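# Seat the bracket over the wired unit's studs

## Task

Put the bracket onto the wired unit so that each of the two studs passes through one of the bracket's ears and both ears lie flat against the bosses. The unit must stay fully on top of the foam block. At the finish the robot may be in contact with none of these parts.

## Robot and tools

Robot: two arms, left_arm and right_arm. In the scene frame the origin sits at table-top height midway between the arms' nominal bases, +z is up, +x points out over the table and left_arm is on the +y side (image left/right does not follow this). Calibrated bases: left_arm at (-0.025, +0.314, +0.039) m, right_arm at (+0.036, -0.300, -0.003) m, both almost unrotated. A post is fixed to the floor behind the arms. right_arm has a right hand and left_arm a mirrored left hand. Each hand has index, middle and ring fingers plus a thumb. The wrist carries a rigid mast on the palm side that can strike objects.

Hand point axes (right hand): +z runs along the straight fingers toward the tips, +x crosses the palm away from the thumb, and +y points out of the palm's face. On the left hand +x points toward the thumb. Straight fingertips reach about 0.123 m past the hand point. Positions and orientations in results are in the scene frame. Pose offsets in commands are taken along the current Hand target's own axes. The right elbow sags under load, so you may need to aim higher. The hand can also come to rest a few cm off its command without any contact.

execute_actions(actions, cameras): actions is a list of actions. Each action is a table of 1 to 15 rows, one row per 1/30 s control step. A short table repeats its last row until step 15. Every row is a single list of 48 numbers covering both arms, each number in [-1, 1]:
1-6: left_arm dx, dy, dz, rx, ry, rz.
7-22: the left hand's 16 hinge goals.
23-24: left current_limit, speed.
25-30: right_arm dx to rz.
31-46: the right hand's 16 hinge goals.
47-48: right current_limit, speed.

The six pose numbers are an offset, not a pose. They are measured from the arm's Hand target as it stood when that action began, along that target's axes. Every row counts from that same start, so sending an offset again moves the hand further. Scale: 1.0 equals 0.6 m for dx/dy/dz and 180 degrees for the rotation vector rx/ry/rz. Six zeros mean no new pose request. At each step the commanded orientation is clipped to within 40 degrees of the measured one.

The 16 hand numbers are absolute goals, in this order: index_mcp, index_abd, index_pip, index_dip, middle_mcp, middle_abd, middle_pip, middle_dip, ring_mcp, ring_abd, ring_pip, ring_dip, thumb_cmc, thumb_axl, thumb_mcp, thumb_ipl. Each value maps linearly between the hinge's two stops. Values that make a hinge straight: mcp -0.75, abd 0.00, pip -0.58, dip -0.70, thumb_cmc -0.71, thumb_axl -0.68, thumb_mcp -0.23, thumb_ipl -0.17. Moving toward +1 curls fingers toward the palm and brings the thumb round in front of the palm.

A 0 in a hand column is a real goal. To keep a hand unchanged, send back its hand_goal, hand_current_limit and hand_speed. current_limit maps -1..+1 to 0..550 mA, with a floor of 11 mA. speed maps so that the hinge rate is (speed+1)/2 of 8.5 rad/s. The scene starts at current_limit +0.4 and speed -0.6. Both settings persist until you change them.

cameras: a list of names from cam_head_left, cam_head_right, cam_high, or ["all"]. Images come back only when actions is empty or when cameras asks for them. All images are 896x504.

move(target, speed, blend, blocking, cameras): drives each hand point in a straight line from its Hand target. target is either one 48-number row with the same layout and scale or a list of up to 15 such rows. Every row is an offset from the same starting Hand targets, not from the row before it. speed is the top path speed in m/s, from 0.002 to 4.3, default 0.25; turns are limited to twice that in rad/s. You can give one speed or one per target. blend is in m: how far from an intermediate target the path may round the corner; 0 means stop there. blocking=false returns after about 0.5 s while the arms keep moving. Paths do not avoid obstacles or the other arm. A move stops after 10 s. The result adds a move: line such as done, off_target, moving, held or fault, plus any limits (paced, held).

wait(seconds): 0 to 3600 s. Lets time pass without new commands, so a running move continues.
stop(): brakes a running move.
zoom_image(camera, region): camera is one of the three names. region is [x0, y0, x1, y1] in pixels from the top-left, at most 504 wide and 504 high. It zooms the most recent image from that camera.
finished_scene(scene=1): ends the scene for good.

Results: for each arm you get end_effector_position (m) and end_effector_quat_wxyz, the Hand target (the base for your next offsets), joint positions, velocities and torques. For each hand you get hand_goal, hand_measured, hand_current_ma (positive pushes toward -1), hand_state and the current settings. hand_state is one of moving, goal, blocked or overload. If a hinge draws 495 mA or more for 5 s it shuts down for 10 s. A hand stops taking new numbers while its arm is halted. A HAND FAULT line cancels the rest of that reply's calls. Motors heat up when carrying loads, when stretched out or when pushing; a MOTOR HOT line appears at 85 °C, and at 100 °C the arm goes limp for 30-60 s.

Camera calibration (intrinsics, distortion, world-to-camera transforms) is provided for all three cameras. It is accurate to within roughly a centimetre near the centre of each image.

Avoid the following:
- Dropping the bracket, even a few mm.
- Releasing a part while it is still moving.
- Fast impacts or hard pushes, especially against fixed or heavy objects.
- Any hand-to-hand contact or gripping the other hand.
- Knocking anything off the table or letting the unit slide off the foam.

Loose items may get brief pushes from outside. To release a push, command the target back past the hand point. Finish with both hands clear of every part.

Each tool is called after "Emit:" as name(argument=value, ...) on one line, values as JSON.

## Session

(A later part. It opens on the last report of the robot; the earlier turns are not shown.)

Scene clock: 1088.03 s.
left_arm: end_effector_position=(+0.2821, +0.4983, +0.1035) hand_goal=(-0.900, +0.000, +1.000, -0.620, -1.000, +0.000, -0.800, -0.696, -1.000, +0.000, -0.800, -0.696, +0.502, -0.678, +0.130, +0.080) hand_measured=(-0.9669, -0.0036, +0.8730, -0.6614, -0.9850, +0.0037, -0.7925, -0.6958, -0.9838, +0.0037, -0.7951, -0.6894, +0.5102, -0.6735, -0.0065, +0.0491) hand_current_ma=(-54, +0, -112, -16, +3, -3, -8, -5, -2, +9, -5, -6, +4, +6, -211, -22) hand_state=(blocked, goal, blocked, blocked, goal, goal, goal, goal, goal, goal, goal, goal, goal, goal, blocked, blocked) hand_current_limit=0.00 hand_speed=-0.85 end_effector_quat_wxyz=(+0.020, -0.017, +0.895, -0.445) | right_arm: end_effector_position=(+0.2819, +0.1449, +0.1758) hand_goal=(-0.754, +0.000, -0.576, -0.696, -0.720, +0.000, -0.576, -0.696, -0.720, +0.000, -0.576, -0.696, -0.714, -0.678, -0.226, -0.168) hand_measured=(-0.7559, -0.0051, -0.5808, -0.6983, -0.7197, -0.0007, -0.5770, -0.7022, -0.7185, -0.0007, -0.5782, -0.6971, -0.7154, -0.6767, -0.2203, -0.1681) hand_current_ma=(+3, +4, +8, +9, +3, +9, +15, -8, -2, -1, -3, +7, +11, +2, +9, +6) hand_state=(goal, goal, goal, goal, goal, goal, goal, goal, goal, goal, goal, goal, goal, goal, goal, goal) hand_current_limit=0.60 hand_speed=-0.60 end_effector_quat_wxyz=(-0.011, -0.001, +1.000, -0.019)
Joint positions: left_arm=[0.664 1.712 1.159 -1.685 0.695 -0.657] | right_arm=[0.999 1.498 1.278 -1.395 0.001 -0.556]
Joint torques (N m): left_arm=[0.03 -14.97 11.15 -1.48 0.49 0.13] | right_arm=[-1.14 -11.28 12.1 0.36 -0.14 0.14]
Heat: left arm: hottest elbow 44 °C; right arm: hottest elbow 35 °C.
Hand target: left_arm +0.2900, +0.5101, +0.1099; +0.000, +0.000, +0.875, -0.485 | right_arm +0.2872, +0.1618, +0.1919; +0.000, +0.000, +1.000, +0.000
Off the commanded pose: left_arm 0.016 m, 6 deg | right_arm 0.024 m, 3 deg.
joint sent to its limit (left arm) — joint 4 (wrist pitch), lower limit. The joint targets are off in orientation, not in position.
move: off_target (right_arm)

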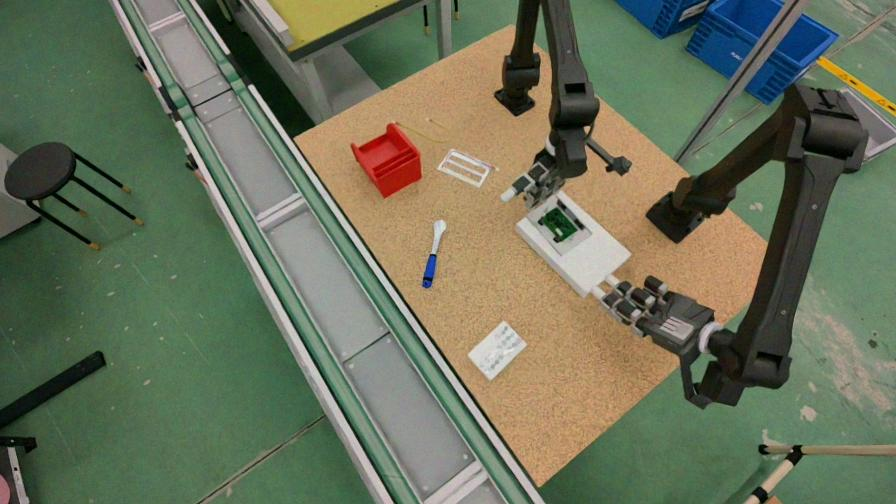

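Emit:
move(target=[0,0,0,0,0,0,-0.9,0,1.0,-0.62,-1,0,-0.8,-0.6957,-1,0,-0.8,-0.6957,0.5014,-0.678,0.13,0.08,0.0,-0.85,0,0.03,-0.004,0,0,0,-0.754,0,-0.576,-0.696,-0.72,0,-0.576,-0.696,-0.72,0,-0.576,-0.696,-0.714,-0.678,-0.226,-0.168,0.6,-0.6], speed=0.04, cameras=["cam_high"])

Emit:
zoom_image(camera="cam_high", region=[515, 160, 605, 250])

Scene clock: 1093.20 s.
left_arm: end_effector_position=(+0.2821, +0.4983, +0.1035) hand_goal=(-0.900, +0.000, +1.000, -0.620, -1.000, +0.000, -0.800, -0.696, -1.000, +0.000, -0.800, -0.696, +0.502, -0.678, +0.130, +0.080) hand_measured=(-0.9669, -0.0036, +0.8730, -0.6627, -0.9850, +0.0037, -0.7925, -0.6958, -0.9838, +0.0052, -0.7964, -0.6894, +0.5102, -0.6735, -0.0065, +0.0491) hand_current_ma=(-52, -9, -114, -11, +7, +4, -6, -3, +0, +13, -6, -9, +6, +6, -209, -11) hand_state=(blocked, goal, blocked, blocked, goal, goal, goal, goal, goal, goal, goal, goal, goal, goal, blocked, blocked) hand_current_limit=0.00 hand_speed=-0.85 end_effector_quat_wxyz=(+0.020, -0.017, +0.895, -0.445) | right_arm: end_effector_position=(+0.2834, +0.1647, +0.1779) hand_goal=(-0.754, +0.000, -0.576, -0.696, -0.720, +0.000, -0.576, -0.696, -0.720, +0.000, -0.576, -0.696, -0.714, -0.678, -0.226, -0.168) hand_measured=(-0.7547, -0.0065, -0.5821, -0.6983, -0.7354, +0.0023, -0.5847, -0.7034, -0.7185, +0.0008, -0.5770, -0.6971, -0.7167, -0.6777, -0.2193, -0.1672) hand_current_ma=(+2, +7, +6, +4, +0, +7, +7, -6, -4, +4, -3, +8, +5, -9, +3, +13) hand_state=(goal, goal, goal, goal, goal, goal, goal, goal, goal, goal, goal, goal, goal, goal, goal, goal) hand_current_limit=0.60 hand_speed=-0.60 end_effector_quat_wxyz=(-0.009, -0.001, +1.000, -0.015)
Joint positions: left_arm=[0.664 1.712 1.159 -1.685 0.695 -0.657] | right_arm=[1.02 1.536 1.325 -1.395 0.001 -0.536]
Joint torques (N m): left_arm=[0.26 -14.92 11.22 -1.48 0.48 0.14] | right_arm=[-1.32 -11.63 12.21 -0.05 -0.14 0.15]
Heat: left arm: hottest elbow 44 °C; right arm: hottest elbow 35 °C.
Hand target: left_arm +0.2900, +0.5101, +0.1099; +0.000, +0.000, +0.875, -0.485 | right_arm +0.2871, +0.1798, +0.1940; +0.000, +0.000, +1.000, +0.000
Off the commanded pose: left_arm 0.016 m, 6 deg | right_arm 0.023 m, 2 deg.
joint sent to its limit (left arm) — joint 4 (wrist pitch), lower limit. The joint targets are off in orientation, not in position.
move: off_target (right_arm)

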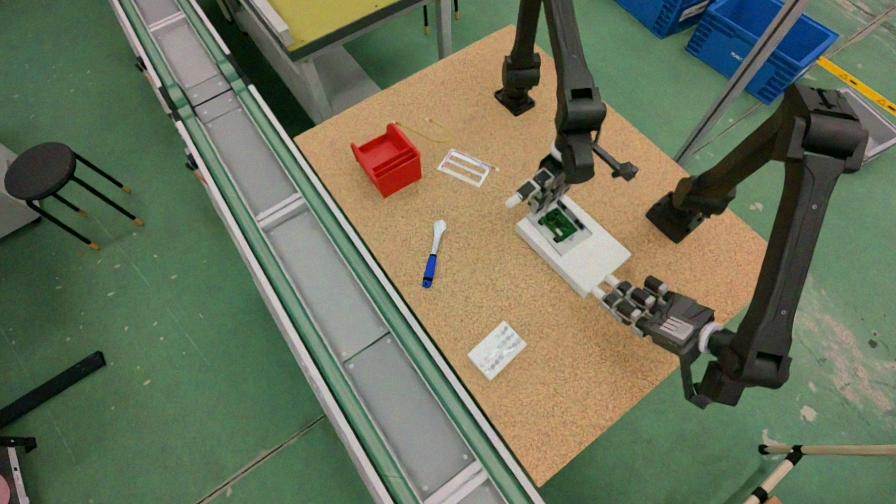

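Scaled by 5.600 from the camera's image (finer frame: 1280x720).

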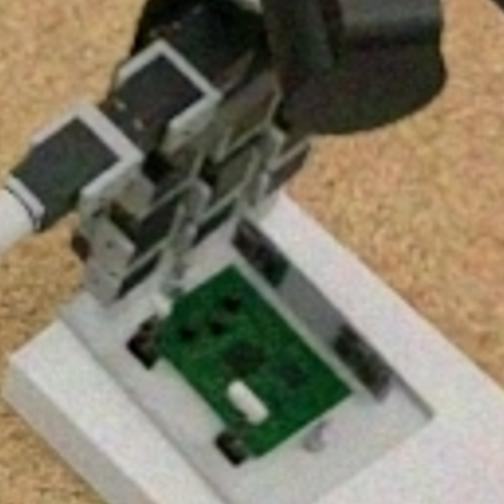

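Emit:
move(target=[0,0,0,0,0,0,-0.9,0,1.0,-0.62,-1,0,-0.8,-0.6957,-1,0,-0.8,-0.6957,0.5014,-0.678,0.13,0.08,0.0,-0.85,0,0.03,0.006,0,0,0,-0.754,0,-0.576,-0.696,-0.72,0,-0.576,-0.696,-0.72,0,-0.576,-0.696,-0.714,-0.678,-0.226,-0.168,0.6,-0.6], speed=0.04, cameras=["cam_high"])

Emit:
zoom_image(camera="cam_high", region=[515, 160, 605, 250])

Scene clock: 1097.03 s.
left_arm: end_effector_position=(+0.2821, +0.4983, +0.1035) hand_goal=(-0.900, +0.000, +1.000, -0.620, -1.000, +0.000, -0.800, -0.696, -1.000, +0.000, -0.800, -0.696, +0.502, -0.678, +0.130, +0.080) hand_measured=(-0.9669, -0.0036, +0.8730, -0.6627, -0.9850, +0.0037, -0.7925, -0.6958, -0.9838, +0.0037, -0.7964, -0.6907, +0.5102, -0.6735, -0.0065, +0.0491) hand_current_ma=(-54, -10, -115, -15, +5, -1, -8, -6, -1, +12, -7, -4, +8, +1, -211, -16) hand_state=(blocked, goal, blocked, blocked, goal, goal, goal, goal, goal, goal, goal, goal, goal, goal, blocked, blocked) hand_current_limit=0.00 hand_speed=-0.85 end_effector_quat_wxyz=(+0.020, -0.017, +0.895, -0.445) | right_arm: end_effector_position=(+0.2835, +0.1819, +0.1762) hand_goal=(-0.754, +0.000, -0.576, -0.696, -0.720, +0.000, -0.576, -0.696, -0.720, +0.000, -0.576, -0.696, -0.714, -0.678, -0.226, -0.168) hand_measured=(-0.7703, -0.0065, -0.5898, -0.6996, -0.7402, +0.0286, -0.5898, -0.7022, -0.7257, +0.0052, -0.5859, -0.6983, -0.7167, -0.6767, -0.2203, -0.1681) hand_current_ma=(-10, +4, -4, +8, -4, +9, +7, +0, -8, -2, -13, +9, +7, -6, +8, +8) hand_state=(goal, goal, goal, goal, goal, blocked, goal, goal, goal, goal, goal, goal, goal, goal, goal, goal) hand_current_limit=0.60 hand_speed=-0.60 end_effector_quat_wxyz=(-0.009, +0.000, +1.000, -0.015)
Joint positions: left_arm=[0.664 1.712 1.159 -1.685 0.695 -0.657] | right_arm=[1.039 1.574 1.365 -1.396 -0.001 -0.515]
Joint torques (N m): left_arm=[0.38 -14.97 11.17 -1.51 0.5 0.14] | right_arm=[-1.14 -11.99 12.21 0.05 -0.05 0.11]
Heat: left arm: hottest elbow 44 °C; right arm: hottest elbow 36 °C.
Hand target: left_arm +0.2900, +0.5101, +0.1099; +0.000, +0.000, +0.875, -0.485 | right_arm +0.2871, +0.1978, +0.1905; +0.000, +0.000, +1.000, +0.000
Off the commanded pose: left_arm 0.016 m, 6 deg | right_arm 0.022 m, 2 deg.
joint sent to its limit (left arm) — joint 4 (wrist pitch), lower limit. The joint targets are off in orientation, not in position.
move: off_target (right_arm)

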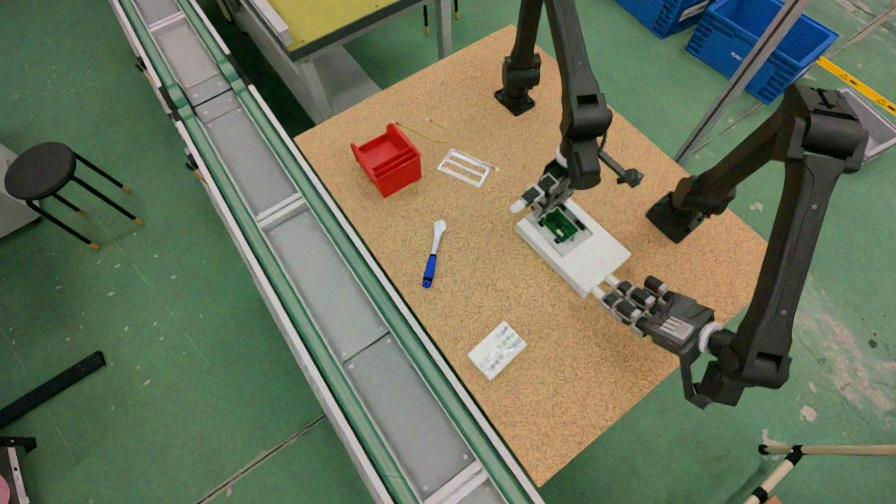

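Scaled by 5.600 from the camera's image (finer frame: 1280x720).

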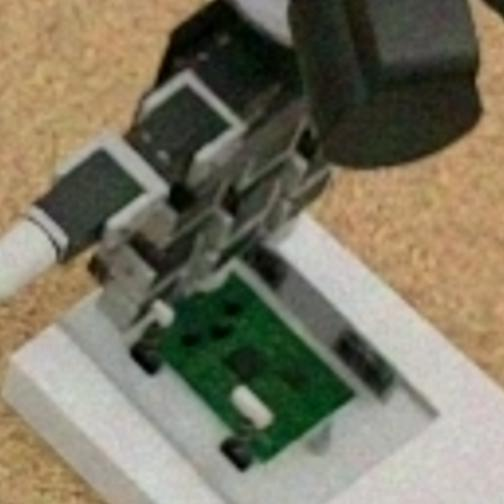

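Emit:
move(target=[0,0,0,0,0,0,-0.9,0,1.0,-0.62,-1,0,-0.8,-0.6957,-1,0,-0.8,-0.6957,0.5014,-0.678,0.13,0.08,0.0,-0.85,0,0.03,0.0,0,0,0,-0.72,0,-0.576,-0.696,-0.68,0,-0.576,-0.696,-0.68,0,-0.576,-0.696,-0.714,-0.678,-0.226,-0.168,0.6,-0.6], speed=0.04, cameras=["cam_high"])

Emit:
zoom_image(camera="cam_high", region=[515, 160, 605, 250])

Scene clock: 1101.60 s.
left_arm: end_effector_position=(+0.2821, +0.4983, +0.1035) hand_goal=(-0.900, +0.000, +1.000, -0.620, -1.000, +0.000, -0.800, -0.696, -1.000, +0.000, -0.800, -0.696, +0.502, -0.678, +0.130, +0.080) hand_measured=(-0.9669, -0.0036, +0.8730, -0.6627, -0.9850, +0.0037, -0.7925, -0.6958, -0.9838, +0.0052, -0.7964, -0.6894, +0.5102, -0.6746, -0.0065, +0.0491) hand_current_ma=(-50, -4, -115, -16, +8, -1, -7, -7, +1, +12, -9, -6, +2, +3, -204, -16) hand_state=(blocked, goal, blocked, blocked, goal, goal, goal, goal, goal, goal, goal, goal, goal, goal, blocked, blocked) hand_current_limit=0.00 hand_speed=-0.85 end_effector_quat_wxyz=(+0.020, -0.017, +0.895, -0.445) | right_arm: end_effector_position=(+0.2864, +0.1992, +0.1776) hand_goal=(-0.720, +0.000, -0.576, -0.696, -0.680, +0.000, -0.576, -0.696, -0.680, +0.000, -0.576, -0.696, -0.714, -0.678, -0.226, -0.168) hand_measured=(-0.7595, -0.0095, -0.5898, -0.6996, -0.7330, +0.0184, -0.5936, -0.7060, -0.6799, +0.0066, -0.5782, -0.6907, -0.7142, -0.6777, -0.2203, -0.1681) hand_current_ma=(-32, +1, +3, +1, -30, +10, +3, -15, +1, +0, -3, +11, +8, -1, +9, +7) hand_state=(blocked, goal, goal, goal, blocked, goal, goal, goal, goal, goal, goal, goal, goal, goal, goal, goal) hand_current_limit=0.60 hand_speed=-0.60 end_effector_quat_wxyz=(-0.007, +0.003, +1.000, -0.013)
Joint positions: left_arm=[0.664 1.712 1.159 -1.685 0.695 -0.657] | right_arm=[1.053 1.613 1.415 -1.403 0 -0.496]
Joint torques (N m): left_arm=[0.26 -14.86 11.18 -1.52 0.47 0.14] | right_arm=[-0.85 -12.45 12.19 0.01 -0.11 0.11]
Heat: left arm: hottest elbow 44 °C; right arm: hottest elbow 36 °C.
Hand target: left_arm +0.2900, +0.5101, +0.1099; +0.000, +0.000, +0.875, -0.485 | right_arm +0.2872, +0.2158, +0.1907; +0.000, +0.000, +1.000, +0.000
Off the commanded pose: left_arm 0.016 m, 6 deg | right_arm 0.021 m, 2 deg.
joint sent to its limit (left arm) — joint 4 (wrist pitch), lower limit. The joint targets are off in orientation, not in position.
move: off_target (right_arm)

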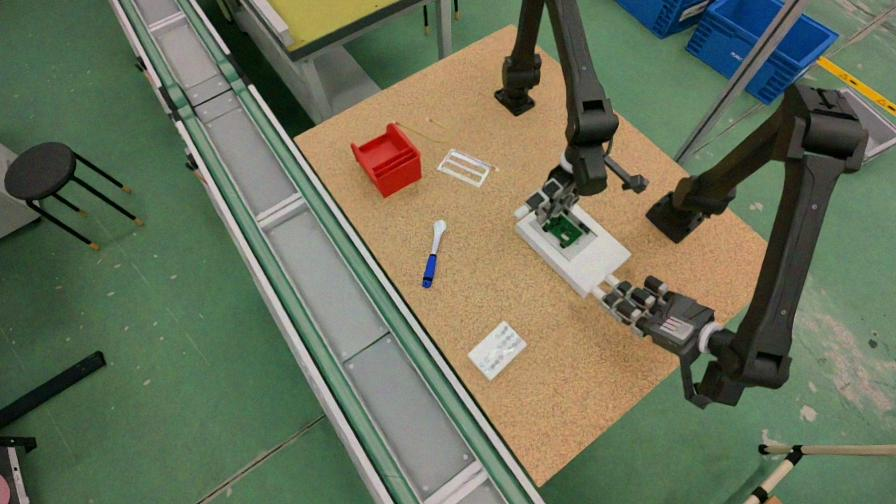

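Scaled by 5.600 from the camera's image (finer frame: 1280x720).

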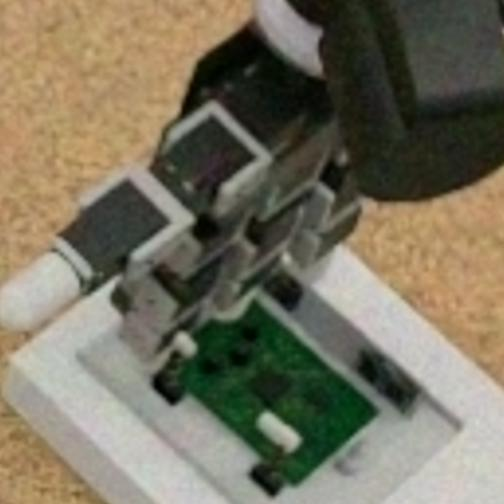

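Emit:
move(target=[[0,0,0,0,0,0,-0.9,0,1.0,-0.62,-1,0,-0.8,-0.6957,-1,0,-0.8,-0.6957,0.5014,-0.678,0.13,0.08,0.0,-0.85,0,-0.1,0.0,0,0,0,-0.72,0,-0.576,-0.696,-0.72,0,-0.576,-0.696,-0.72,0,-0.576,-0.696,-0.714,-0.678,-0.226,-0.168,0.6,-0.6],[0,0,0,0,0,0,-0.9,0,1.0,-0.62,-1,0,-0.8,-0.6957,-1,0,-0.8,-0.6957,0.5014,-0.678,0.13,0.08,0.0,-0.85,0,-0.15,-0.2167,0,0,0,-0.754,0,-0.576,-0.696,-0.754,0,-0.576,-0.696,-0.754,0,-0.576,-0.696,-0.714,-0.678,-0.226,-0.168,0.6,-0.6],[0,0,0,0,0,0,-0.9,0,1.0,-0.62,-1,0,-0.8,-0.6957,-1,0,-0.8,-0.6957,0.5014,-0.678,0.13,0.08,0.0,-0.85,0,-0.7,-0.2167,0,0,0,-0.754,0,-0.576,-0.696,-0.754,0,-0.576,-0.696,-0.754,0,-0.576,-0.696,-0.714,-0.678,-0.226,-0.168,0.6,-0.6]], speed=[0.08,0.12,0.25], cameras=["all"])

Emit:
zoom_image(camera="cam_high", region=[510, 180, 640, 300])

Emit:
zoom_image(camera="cam_head_right", region=[335, 305, 445, 385])

Emit:
zoom_image(camera="cam_head_left", region=[325, 305, 435, 385])

Scene clock: 1114.77 s.
left_arm: end_effector_position=(+0.2821, +0.4983, +0.1035) hand_goal=(-0.900, +0.000, +1.000, -0.620, -1.000, +0.000, -0.800, -0.696, -1.000, +0.000, -0.800, -0.696, +0.502, -0.678, +0.130, +0.080) hand_measured=(-0.9657, -0.0036, +0.8730, -0.6627, -0.9850, +0.0037, -0.7925, -0.6958, -0.9838, +0.0052, -0.7964, -0.6894, +0.5102, -0.6735, -0.0055, +0.0491) hand_current_ma=(-48, +0, -110, -18, +8, +0, -9, -8, -3, +10, -11, -10, +2, +7, -209, -17) hand_state=(blocked, goal, blocked, blocked, goal, goal, goal, goal, goal, goal, goal, goal, goal, goal, blocked, blocked) hand_current_limit=0.00 hand_speed=-0.85 end_effector_quat_wxyz=(+0.020, -0.017, +0.895, -0.445) | right_arm: end_effector_position=(+0.2895, -0.2052, +0.3176) hand_goal=(-0.754, +0.000, -0.576, -0.696, -0.754, +0.000, -0.576, -0.696, -0.754, +0.000, -0.576, -0.696, -0.714, -0.678, -0.226, -0.168) hand_measured=(-0.7462, +0.0023, -0.5782, -0.6971, -0.7450, +0.0081, -0.5770, -0.7009, -0.7438, +0.0110, -0.5770, -0.6932, -0.7205, -0.6777, -0.2203, -0.1681) hand_current_ma=(+3, +6, +0, +8, +12, +7, +13, -15, +0, +0, -1, +5, +5, -4, +6, +12) hand_state=(goal, goal, goal, goal, goal, goal, goal, goal, goal, goal, goal, goal, goal, goal, goal, goal) hand_current_limit=0.60 hand_speed=-0.60 end_effector_quat_wxyz=(+0.074, -0.001, +0.997, +0.019)
Joint positions: left_arm=[0.664 1.712 1.159 -1.685 0.695 -0.657] | right_arm=[0.002 0.859 1.116 -1.679 -0.034 -1.551]
Joint torques (N m): left_arm=[0.09 -14.92 11.12 -1.5 0.47 0.13] | right_arm=[-1.9 -3.19 9.33 0.1 -0.27 -0.14]
Heat: left arm: hottest elbow 44 °C; right arm: hottest elbow 37 °C.
Hand target: left_arm +0.2900, +0.5101, +0.1099; +0.000, +0.000, +0.875, -0.485 | right_arm +0.2872, -0.2042, +0.3205; +0.000, +0.000, +1.000, +0.000
Off the commanded pose: left_arm 0.016 m, 6 deg | right_arm 0.004 m, 9 deg.
joint sent to its limit (left arm) — joint 4 (wrist pitch), lower limit. The joint targets are off in orientation, not in position.
joint sent to its limit (right arm) — joint 4 (wrist pitch), lower limit. The joint targets are off in orientation, not in position.
move: off_target (right_arm); target 2's new numbers were sent with right_arm's hand 0.022 m and 1 deg from that target

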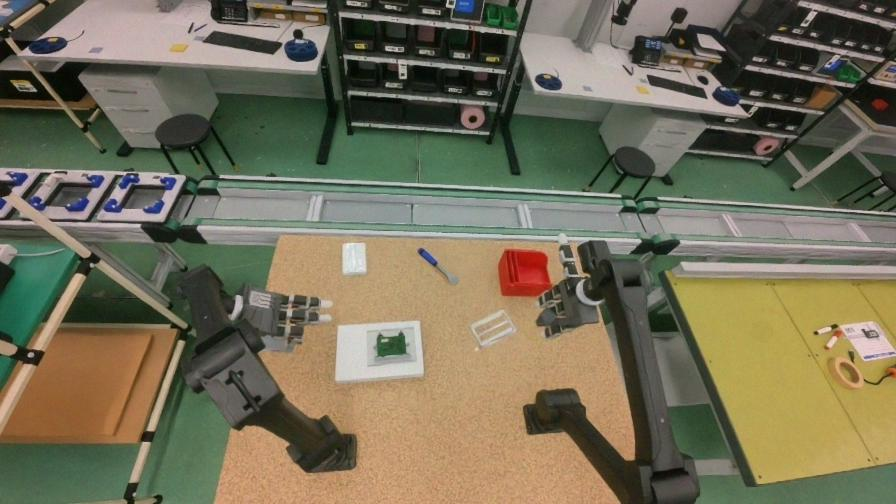

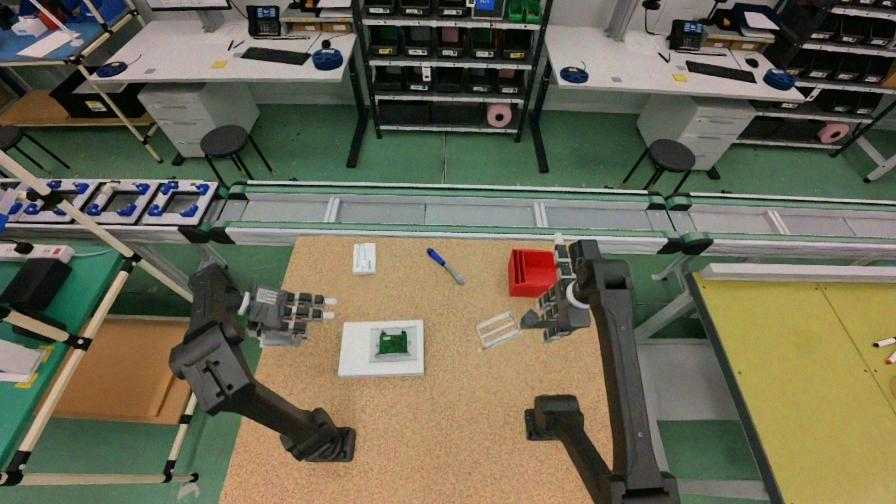

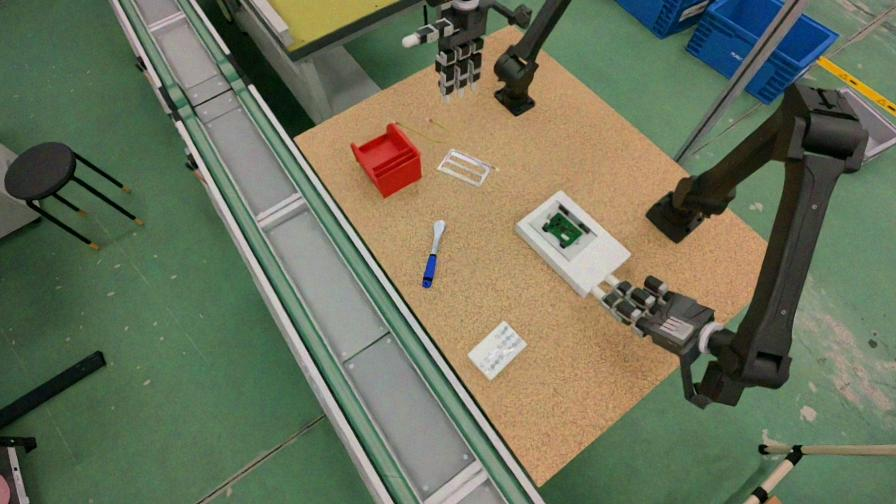

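Scaled by 3.877 from the camera's image (finer frame: 1280x720).

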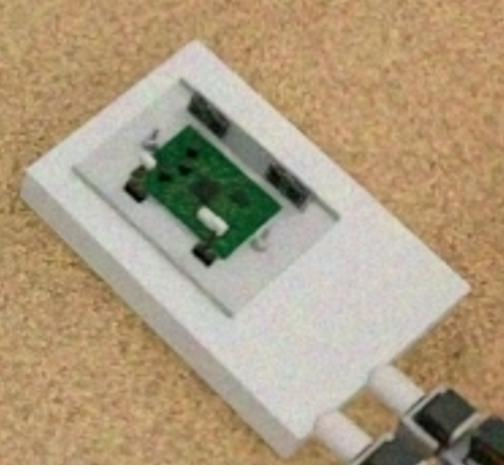

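Scaled by 4.582 from the camera's image (finer frame: 1280x720).

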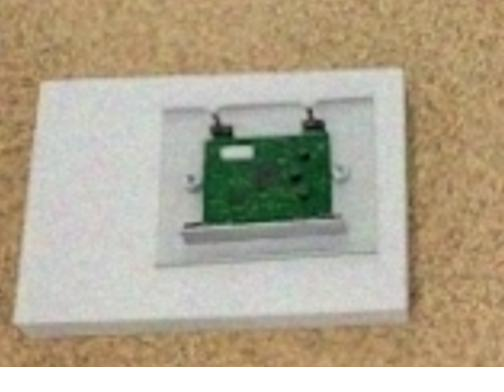

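Scaled by 4.582 from the camera's image (finer frame: 1280x720).

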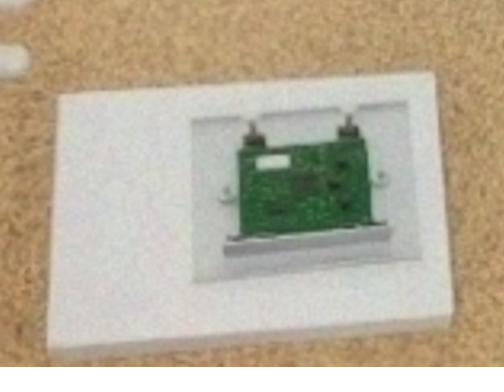

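Emit:
zoom_image(camera="cam_head_left", region=[364, 328, 424, 370])

Emit:
zoom_image(camera="cam_head_right", region=[366, 325, 426, 367])

Emit:
zoom_image(camera="cam_high", region=[530, 200, 600, 260])

Scaled by 8.400 from the camera's image (finer frame: 1280x720).

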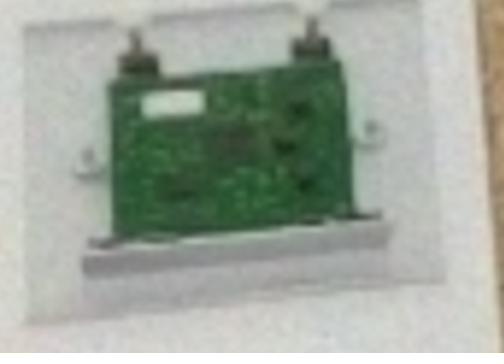

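Scaled by 8.400 from the camera's image (finer frame: 1280x720).

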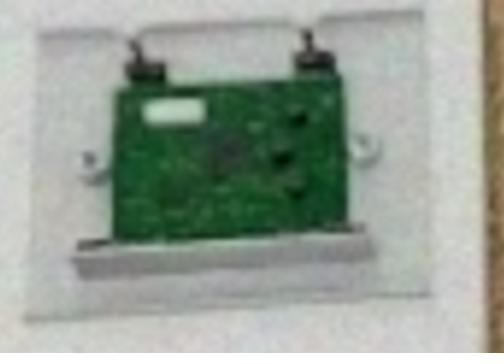

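Scaled by 7.200 from the camera's image (finer frame: 1280x720).

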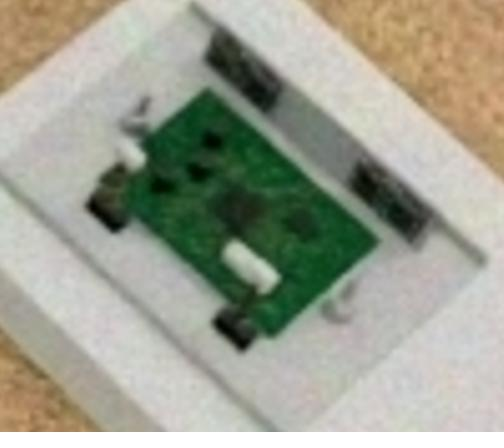

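Emit:
move(target=[[0.0033,-0.0688,0.0945,0,0,0,-0.9,0,1.0,-0.62,-1,0,-0.8,-0.6957,-1,0,-0.8,-0.6957,0.5014,-0.678,0.13,0.08,0.0,-0.85,0,0,0,0,0,0,-0.754,0,-0.576,-0.696,-0.754,0,-0.576,-0.696,-0.754,0,-0.576,-0.696,-0.714,-0.678,-0.226,-0.168,0.4,-0.6],[0.0067,-0.1855,0.1395,0,0,0,-0.9,0,1.0,-0.62,-1,0,-0.8,-0.6957,-1,0,-0.8,-0.6957,0.5014,-0.678,0.13,0.08,0.0,-0.85,0,0,0,0,0,0,-0.754,0,-0.576,-0.696,-0.754,0,-0.576,-0.696,-0.754,0,-0.576,-0.696,-0.714,-0.678,-0.226,-0.168,0.4,-0.6],[0.01,-0.2985,0.2262,0,-0.0141,-0.0088,-0.9,0,1.0,-0.62,-1,0,-0.8,-0.6957,-1,0,-0.8,-0.6957,0.5014,-0.678,0.13,0.08,0.0,-0.85,0,0,0,0,0,0,-0.754,0,-0.576,-0.696,-0.754,0,-0.576,-0.696,-0.754,0,-0.576,-0.696,-0.714,-0.678,-0.226,-0.168,0.4,-0.6],[0.0115,-0.429,0.4348,0,-0.0283,-0.0177,-0.9,0,1.0,-0.62,-1,0,-0.8,-0.6957,-1,0,-0.8,-0.6957,0.5014,-0.678,0.13,0.08,0.0,-0.85,0,0,0,0,0,0,-0.754,0,-0.576,-0.696,-0.754,0,-0.576,-0.696,-0.754,0,-0.576,-0.696,-0.714,-0.678,-0.226,-0.168,0.4,-0.6]], speed=0.08, blend=[0.015,0.02,0.02,0], cameras=["all"])

Emit:
zoom_image(camera="cam_high", region=[510, 160, 640, 290])

Emit:
zoom_image(camera="cam_head_right", region=[350, 310, 420, 370])

Emit:
zoom_image(camera="cam_head_left", region=[350, 310, 420, 370])

Scene clock: 1147.47 s.
left_arm: end_effector_position=(+0.2860, +0.1552, +0.1887) hand_goal=(-0.900, +0.000, +1.000, -0.620, -1.000, +0.000, -0.800, -0.696, -1.000, +0.000, -0.800, -0.696, +0.502, -0.678, +0.130, +0.080) hand_measured=(-0.9669, -0.0036, +0.8730, -0.6627, -0.9850, -0.0065, -0.7925, -0.6958, -0.9838, -0.0080, -0.7964, -0.6894, +0.5102, -0.6735, -0.0065, +0.0491) hand_current_ma=(-49, -11, -111, -20, +3, +1, -10, -6, -1, +9, -9, -12, +6, +0, -206, -16) hand_state=(blocked, goal, blocked, blocked, goal, goal, goal, goal, goal, goal, goal, goal, goal, goal, blocked, blocked) hand_current_limit=0.00 hand_speed=-0.85 end_effector_quat_wxyz=(+0.024, -0.044, +0.875, -0.482) | right_arm: end_effector_position=(+0.2894, -0.2051, +0.3176) hand_goal=(-0.754, +0.000, -0.576, -0.696, -0.754, +0.000, -0.576, -0.696, -0.754, +0.000, -0.576, -0.696, -0.714, -0.678, -0.226, -0.168) hand_measured=(-0.7474, +0.0023, -0.5782, -0.6983, -0.7462, +0.0081, -0.5757, -0.7009, -0.7450, +0.0110, -0.5770, -0.6932, -0.7217, -0.6777, -0.2193, -0.1681) hand_current_ma=(+5, +6, +7, +8, +4, +10, +3, -7, +2, -1, +2, +3, +1, -4, +5, +10) hand_state=(goal, goal, goal, goal, goal, goal, goal, goal, goal, goal, goal, goal, goal, goal, goal, goal) hand_current_limit=0.40 hand_speed=-0.60 end_effector_quat_wxyz=(+0.074, -0.001, +0.997, +0.019)
Joint positions: left_arm=[-0.208 1.175 0.845 -0.843 0.953 -2.047] | right_arm=[0.002 0.859 1.116 -1.679 -0.034 -1.552]
Joint torques (N m): left_arm=[-1.32 -10.46 9.54 1.7 0.83 -0.15] | right_arm=[-1.85 -3.25 9.35 0.09 -0.26 -0.1]
Heat: left arm: hottest elbow 44 °C; right arm: hottest elbow 35 °C.
Hand target: left_arm +0.2830, +0.1525, +0.1898; +0.026, -0.046, +0.873, -0.484 | right_arm +0.2872, -0.2042, +0.3205; +0.000, +0.000, +1.000, +0.000
Off the commanded pose: left_arm 0.004 m, 0 deg | right_arm 0.004 m, 9 deg.
joint sent to its limit (right arm) — joint 4 (wrist pitch), lower limit. The joint targets are off in orientation, not in position.
move: done; blend cut to 0 m at target 1

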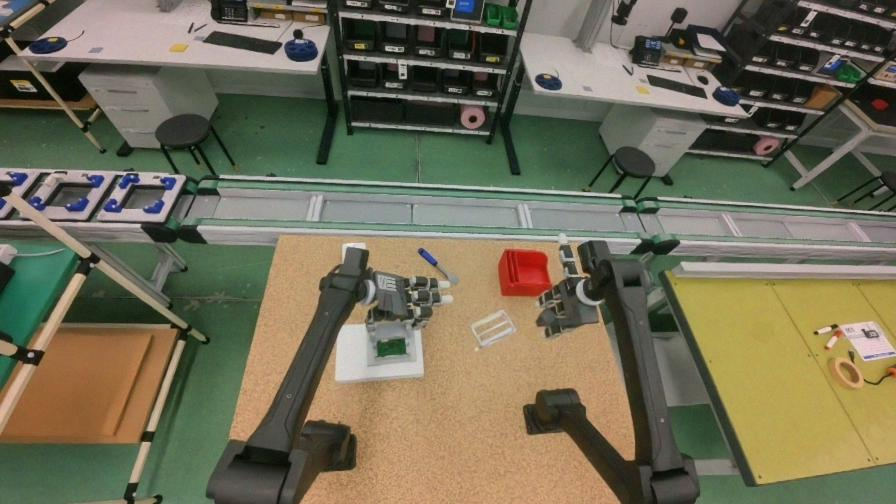

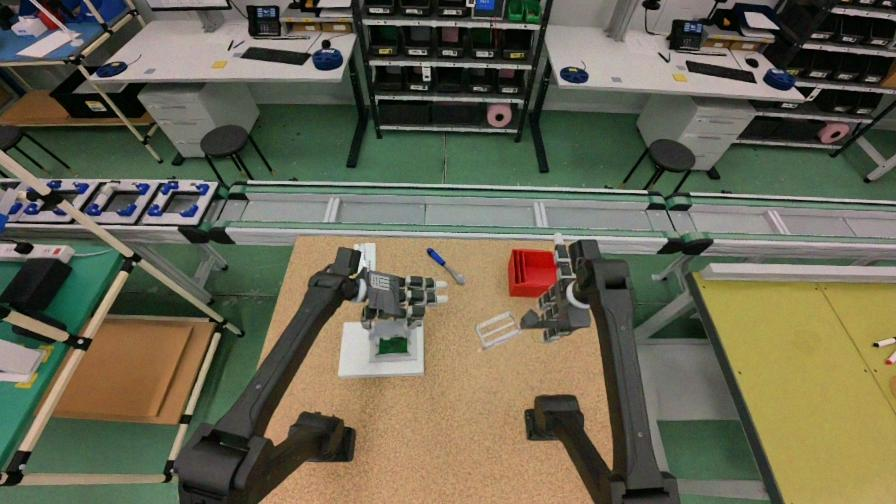

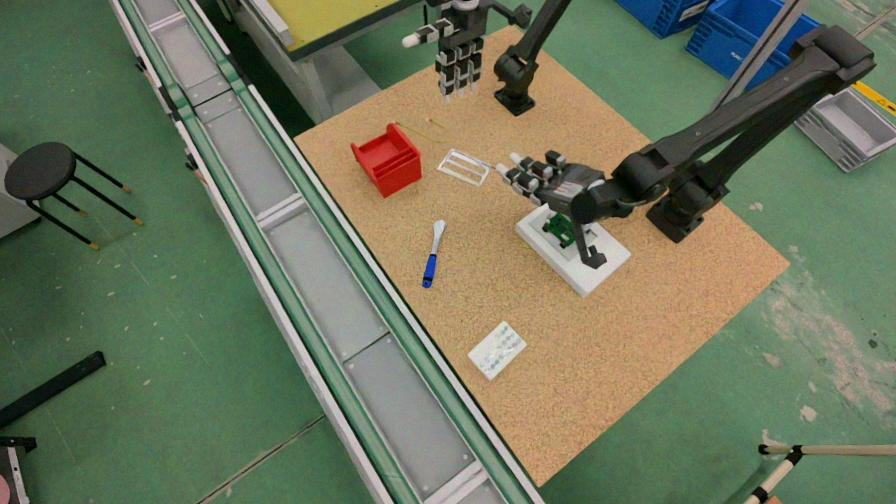

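Scaled by 3.877 from the camera's image (finer frame: 1280x720).

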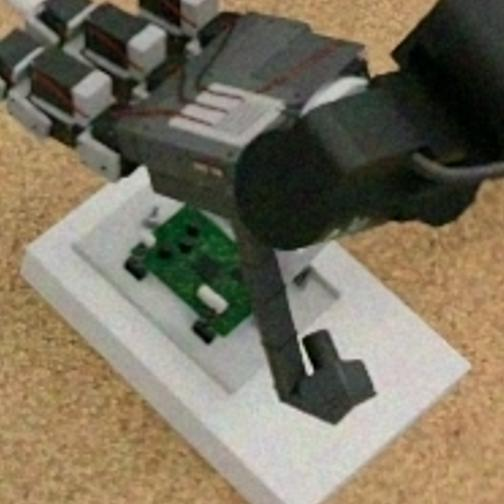

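Scaled by 7.200 from the camera's image (finer frame: 1280x720).

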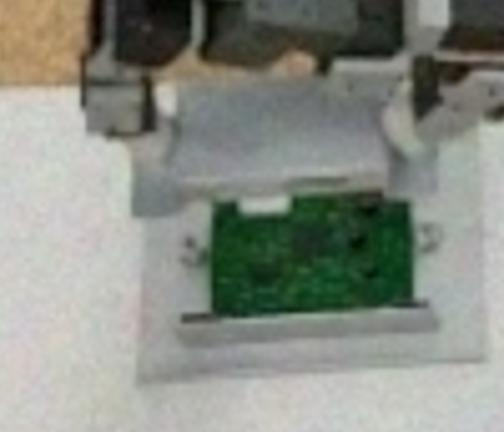

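Scaled by 7.200 from the camera's image (finer frame: 1280x720).

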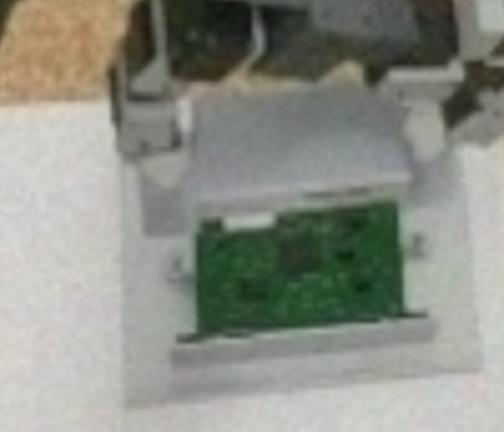

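Emit:
wait(seconds=0.5, cameras=["all"])

Scene clock: 1162.93 s.
left_arm: end_effector_position=(+0.2859, +0.1551, +0.1887) hand_goal=(-0.900, +0.000, +1.000, -0.620, -1.000, +0.000, -0.800, -0.696, -1.000, +0.000, -0.800, -0.696, +0.502, -0.678, +0.130, +0.080) hand_measured=(-0.9657, -0.0036, +0.8743, -0.6627, -0.9862, -0.0080, -0.7925, -0.6958, -0.9838, -0.0080, -0.7964, -0.6894, +0.5102, -0.6746, -0.0065, +0.0491) hand_current_ma=(-51, -3, -115, -18, +3, -5, -6, -10, +6, +6, -9, -5, +9, +4, -207, -21) hand_state=(blocked, goal, blocked, blocked, goal, goal, goal, goal, goal, goal, goal, goal, goal, goal, blocked, blocked) hand_current_limit=0.00 hand_speed=-0.85 end_effector_quat_wxyz=(+0.024, -0.044, +0.875, -0.482) | right_arm: end_effector_position=(+0.2894, -0.2051, +0.3176) hand_goal=(-0.754, +0.000, -0.576, -0.696, -0.754, +0.000, -0.576, -0.696, -0.754, +0.000, -0.576, -0.696, -0.714, -0.678, -0.226, -0.168) hand_measured=(-0.7462, +0.0037, -0.5782, -0.6971, -0.7450, +0.0096, -0.5770, -0.7022, -0.7438, +0.0096, -0.5770, -0.6920, -0.7192, -0.6767, -0.2193, -0.1672) hand_current_ma=(+3, -5, +5, +5, +8, -1, +4, -8, -1, +0, -2, +0, +9, -1, +14, +9) hand_state=(goal, goal, goal, goal, goal, goal, goal, goal, goal, goal, goal, goal, goal, goal, goal, goal) hand_current_limit=0.40 hand_speed=-0.60 end_effector_quat_wxyz=(+0.074, -0.001, +0.997, +0.019)
Joint positions: left_arm=[-0.208 1.175 0.845 -0.843 0.953 -2.047] | right_arm=[0.002 0.859 1.116 -1.679 -0.034 -1.552]
Joint torques (N m): left_arm=[-1.26 -10.4 9.54 1.72 0.81 -0.15] | right_arm=[-1.9 -3.25 9.35 0.09 -0.26 -0.11]
Heat: left arm: hottest elbow 43 °C; right arm: hottest elbow 35 °C.
Hand target: left_arm +0.2830, +0.1525, +0.1898; +0.026, -0.046, +0.873, -0.484 | right_arm +0.2872, -0.2042, +0.3205; +0.000, +0.000, +1.000, +0.000
Off the commanded pose: left_arm 0.004 m, 0 deg | right_arm 0.004 m, 9 deg.
wait: 0.50 s; at rest from the start

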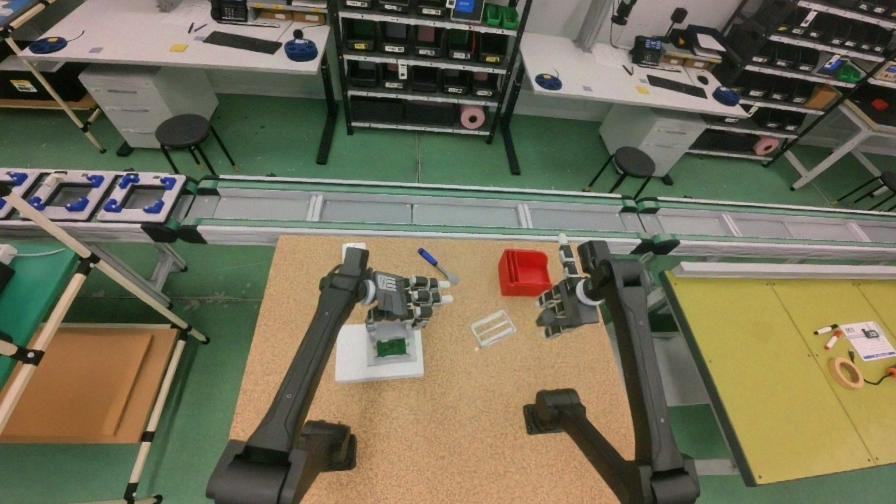

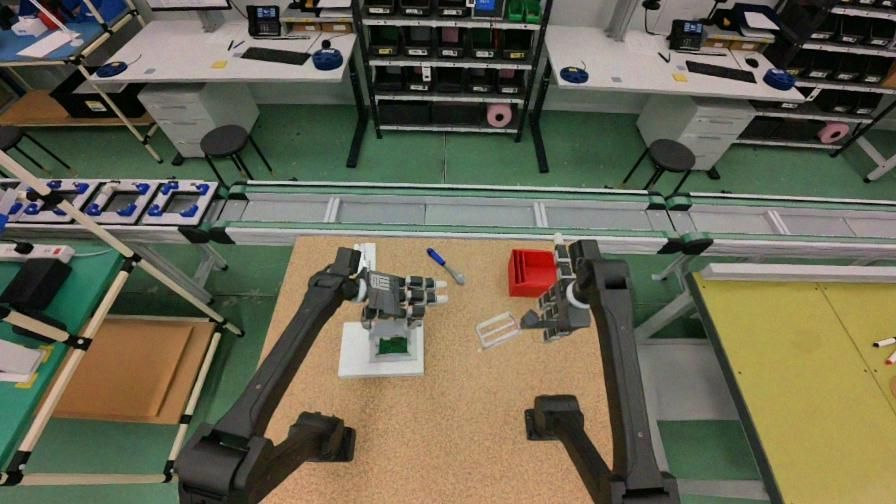

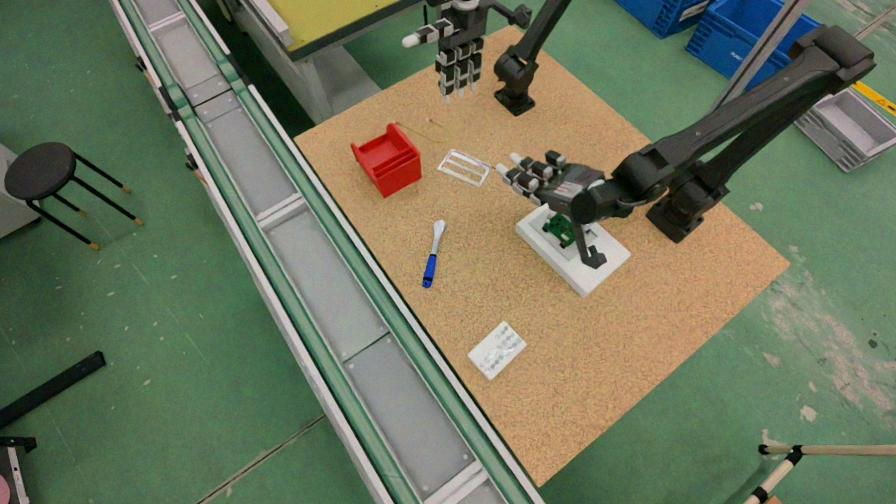

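Emit:
zoom_image(camera="cam_head_right", region=[330, 290, 450, 390])

Emit:
zoom_image(camera="cam_head_left", region=[330, 290, 450, 390])

Emit:
zoom_image(camera="cam_high", region=[490, 160, 640, 290])

Scaled by 4.200 from the camera's image (finer frame: 1280x720).

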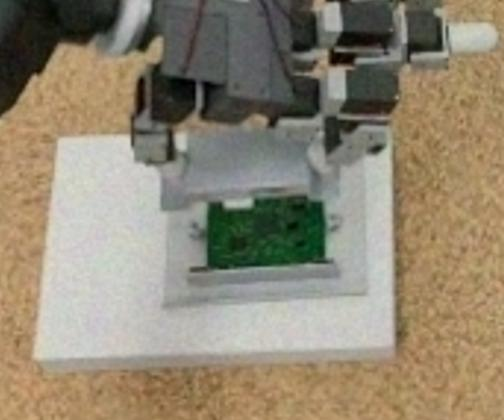

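Scaled by 4.200 from the camera's image (finer frame: 1280x720).

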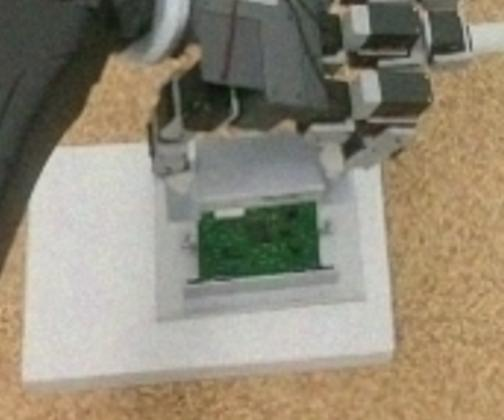

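Scaled by 3.360 from the camera's image (finer frame: 1280x720).

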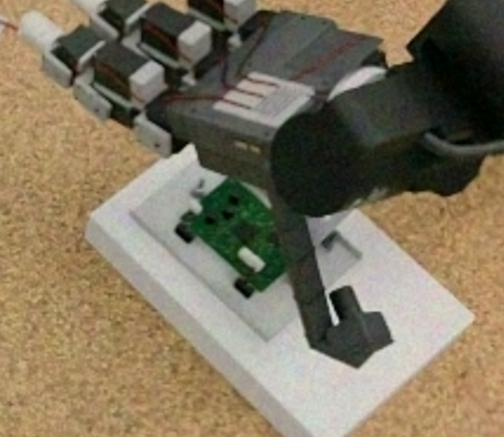

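Emit:
zoom_image(camera="cam_head_right", region=[360, 315, 425, 365])

Emit:
zoom_image(camera="cam_head_left", region=[360, 315, 425, 365])

Scaled by 7.754 from the camera's image (finer frame: 1280x720).

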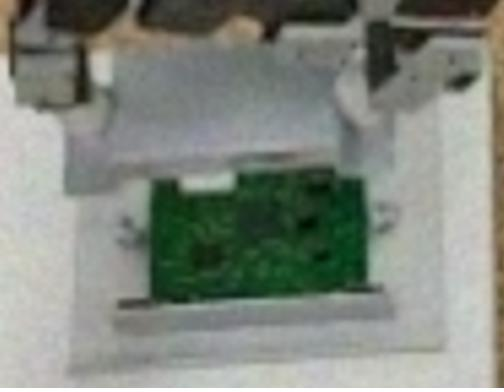

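Scaled by 7.754 from the camera's image (finer frame: 1280x720).

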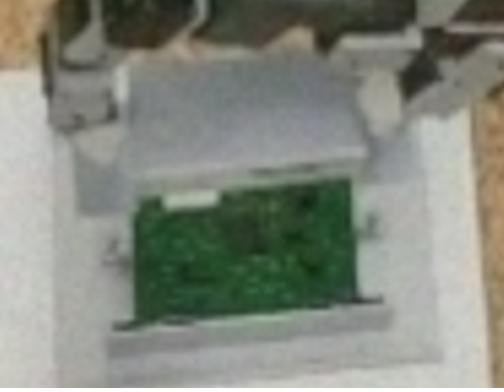

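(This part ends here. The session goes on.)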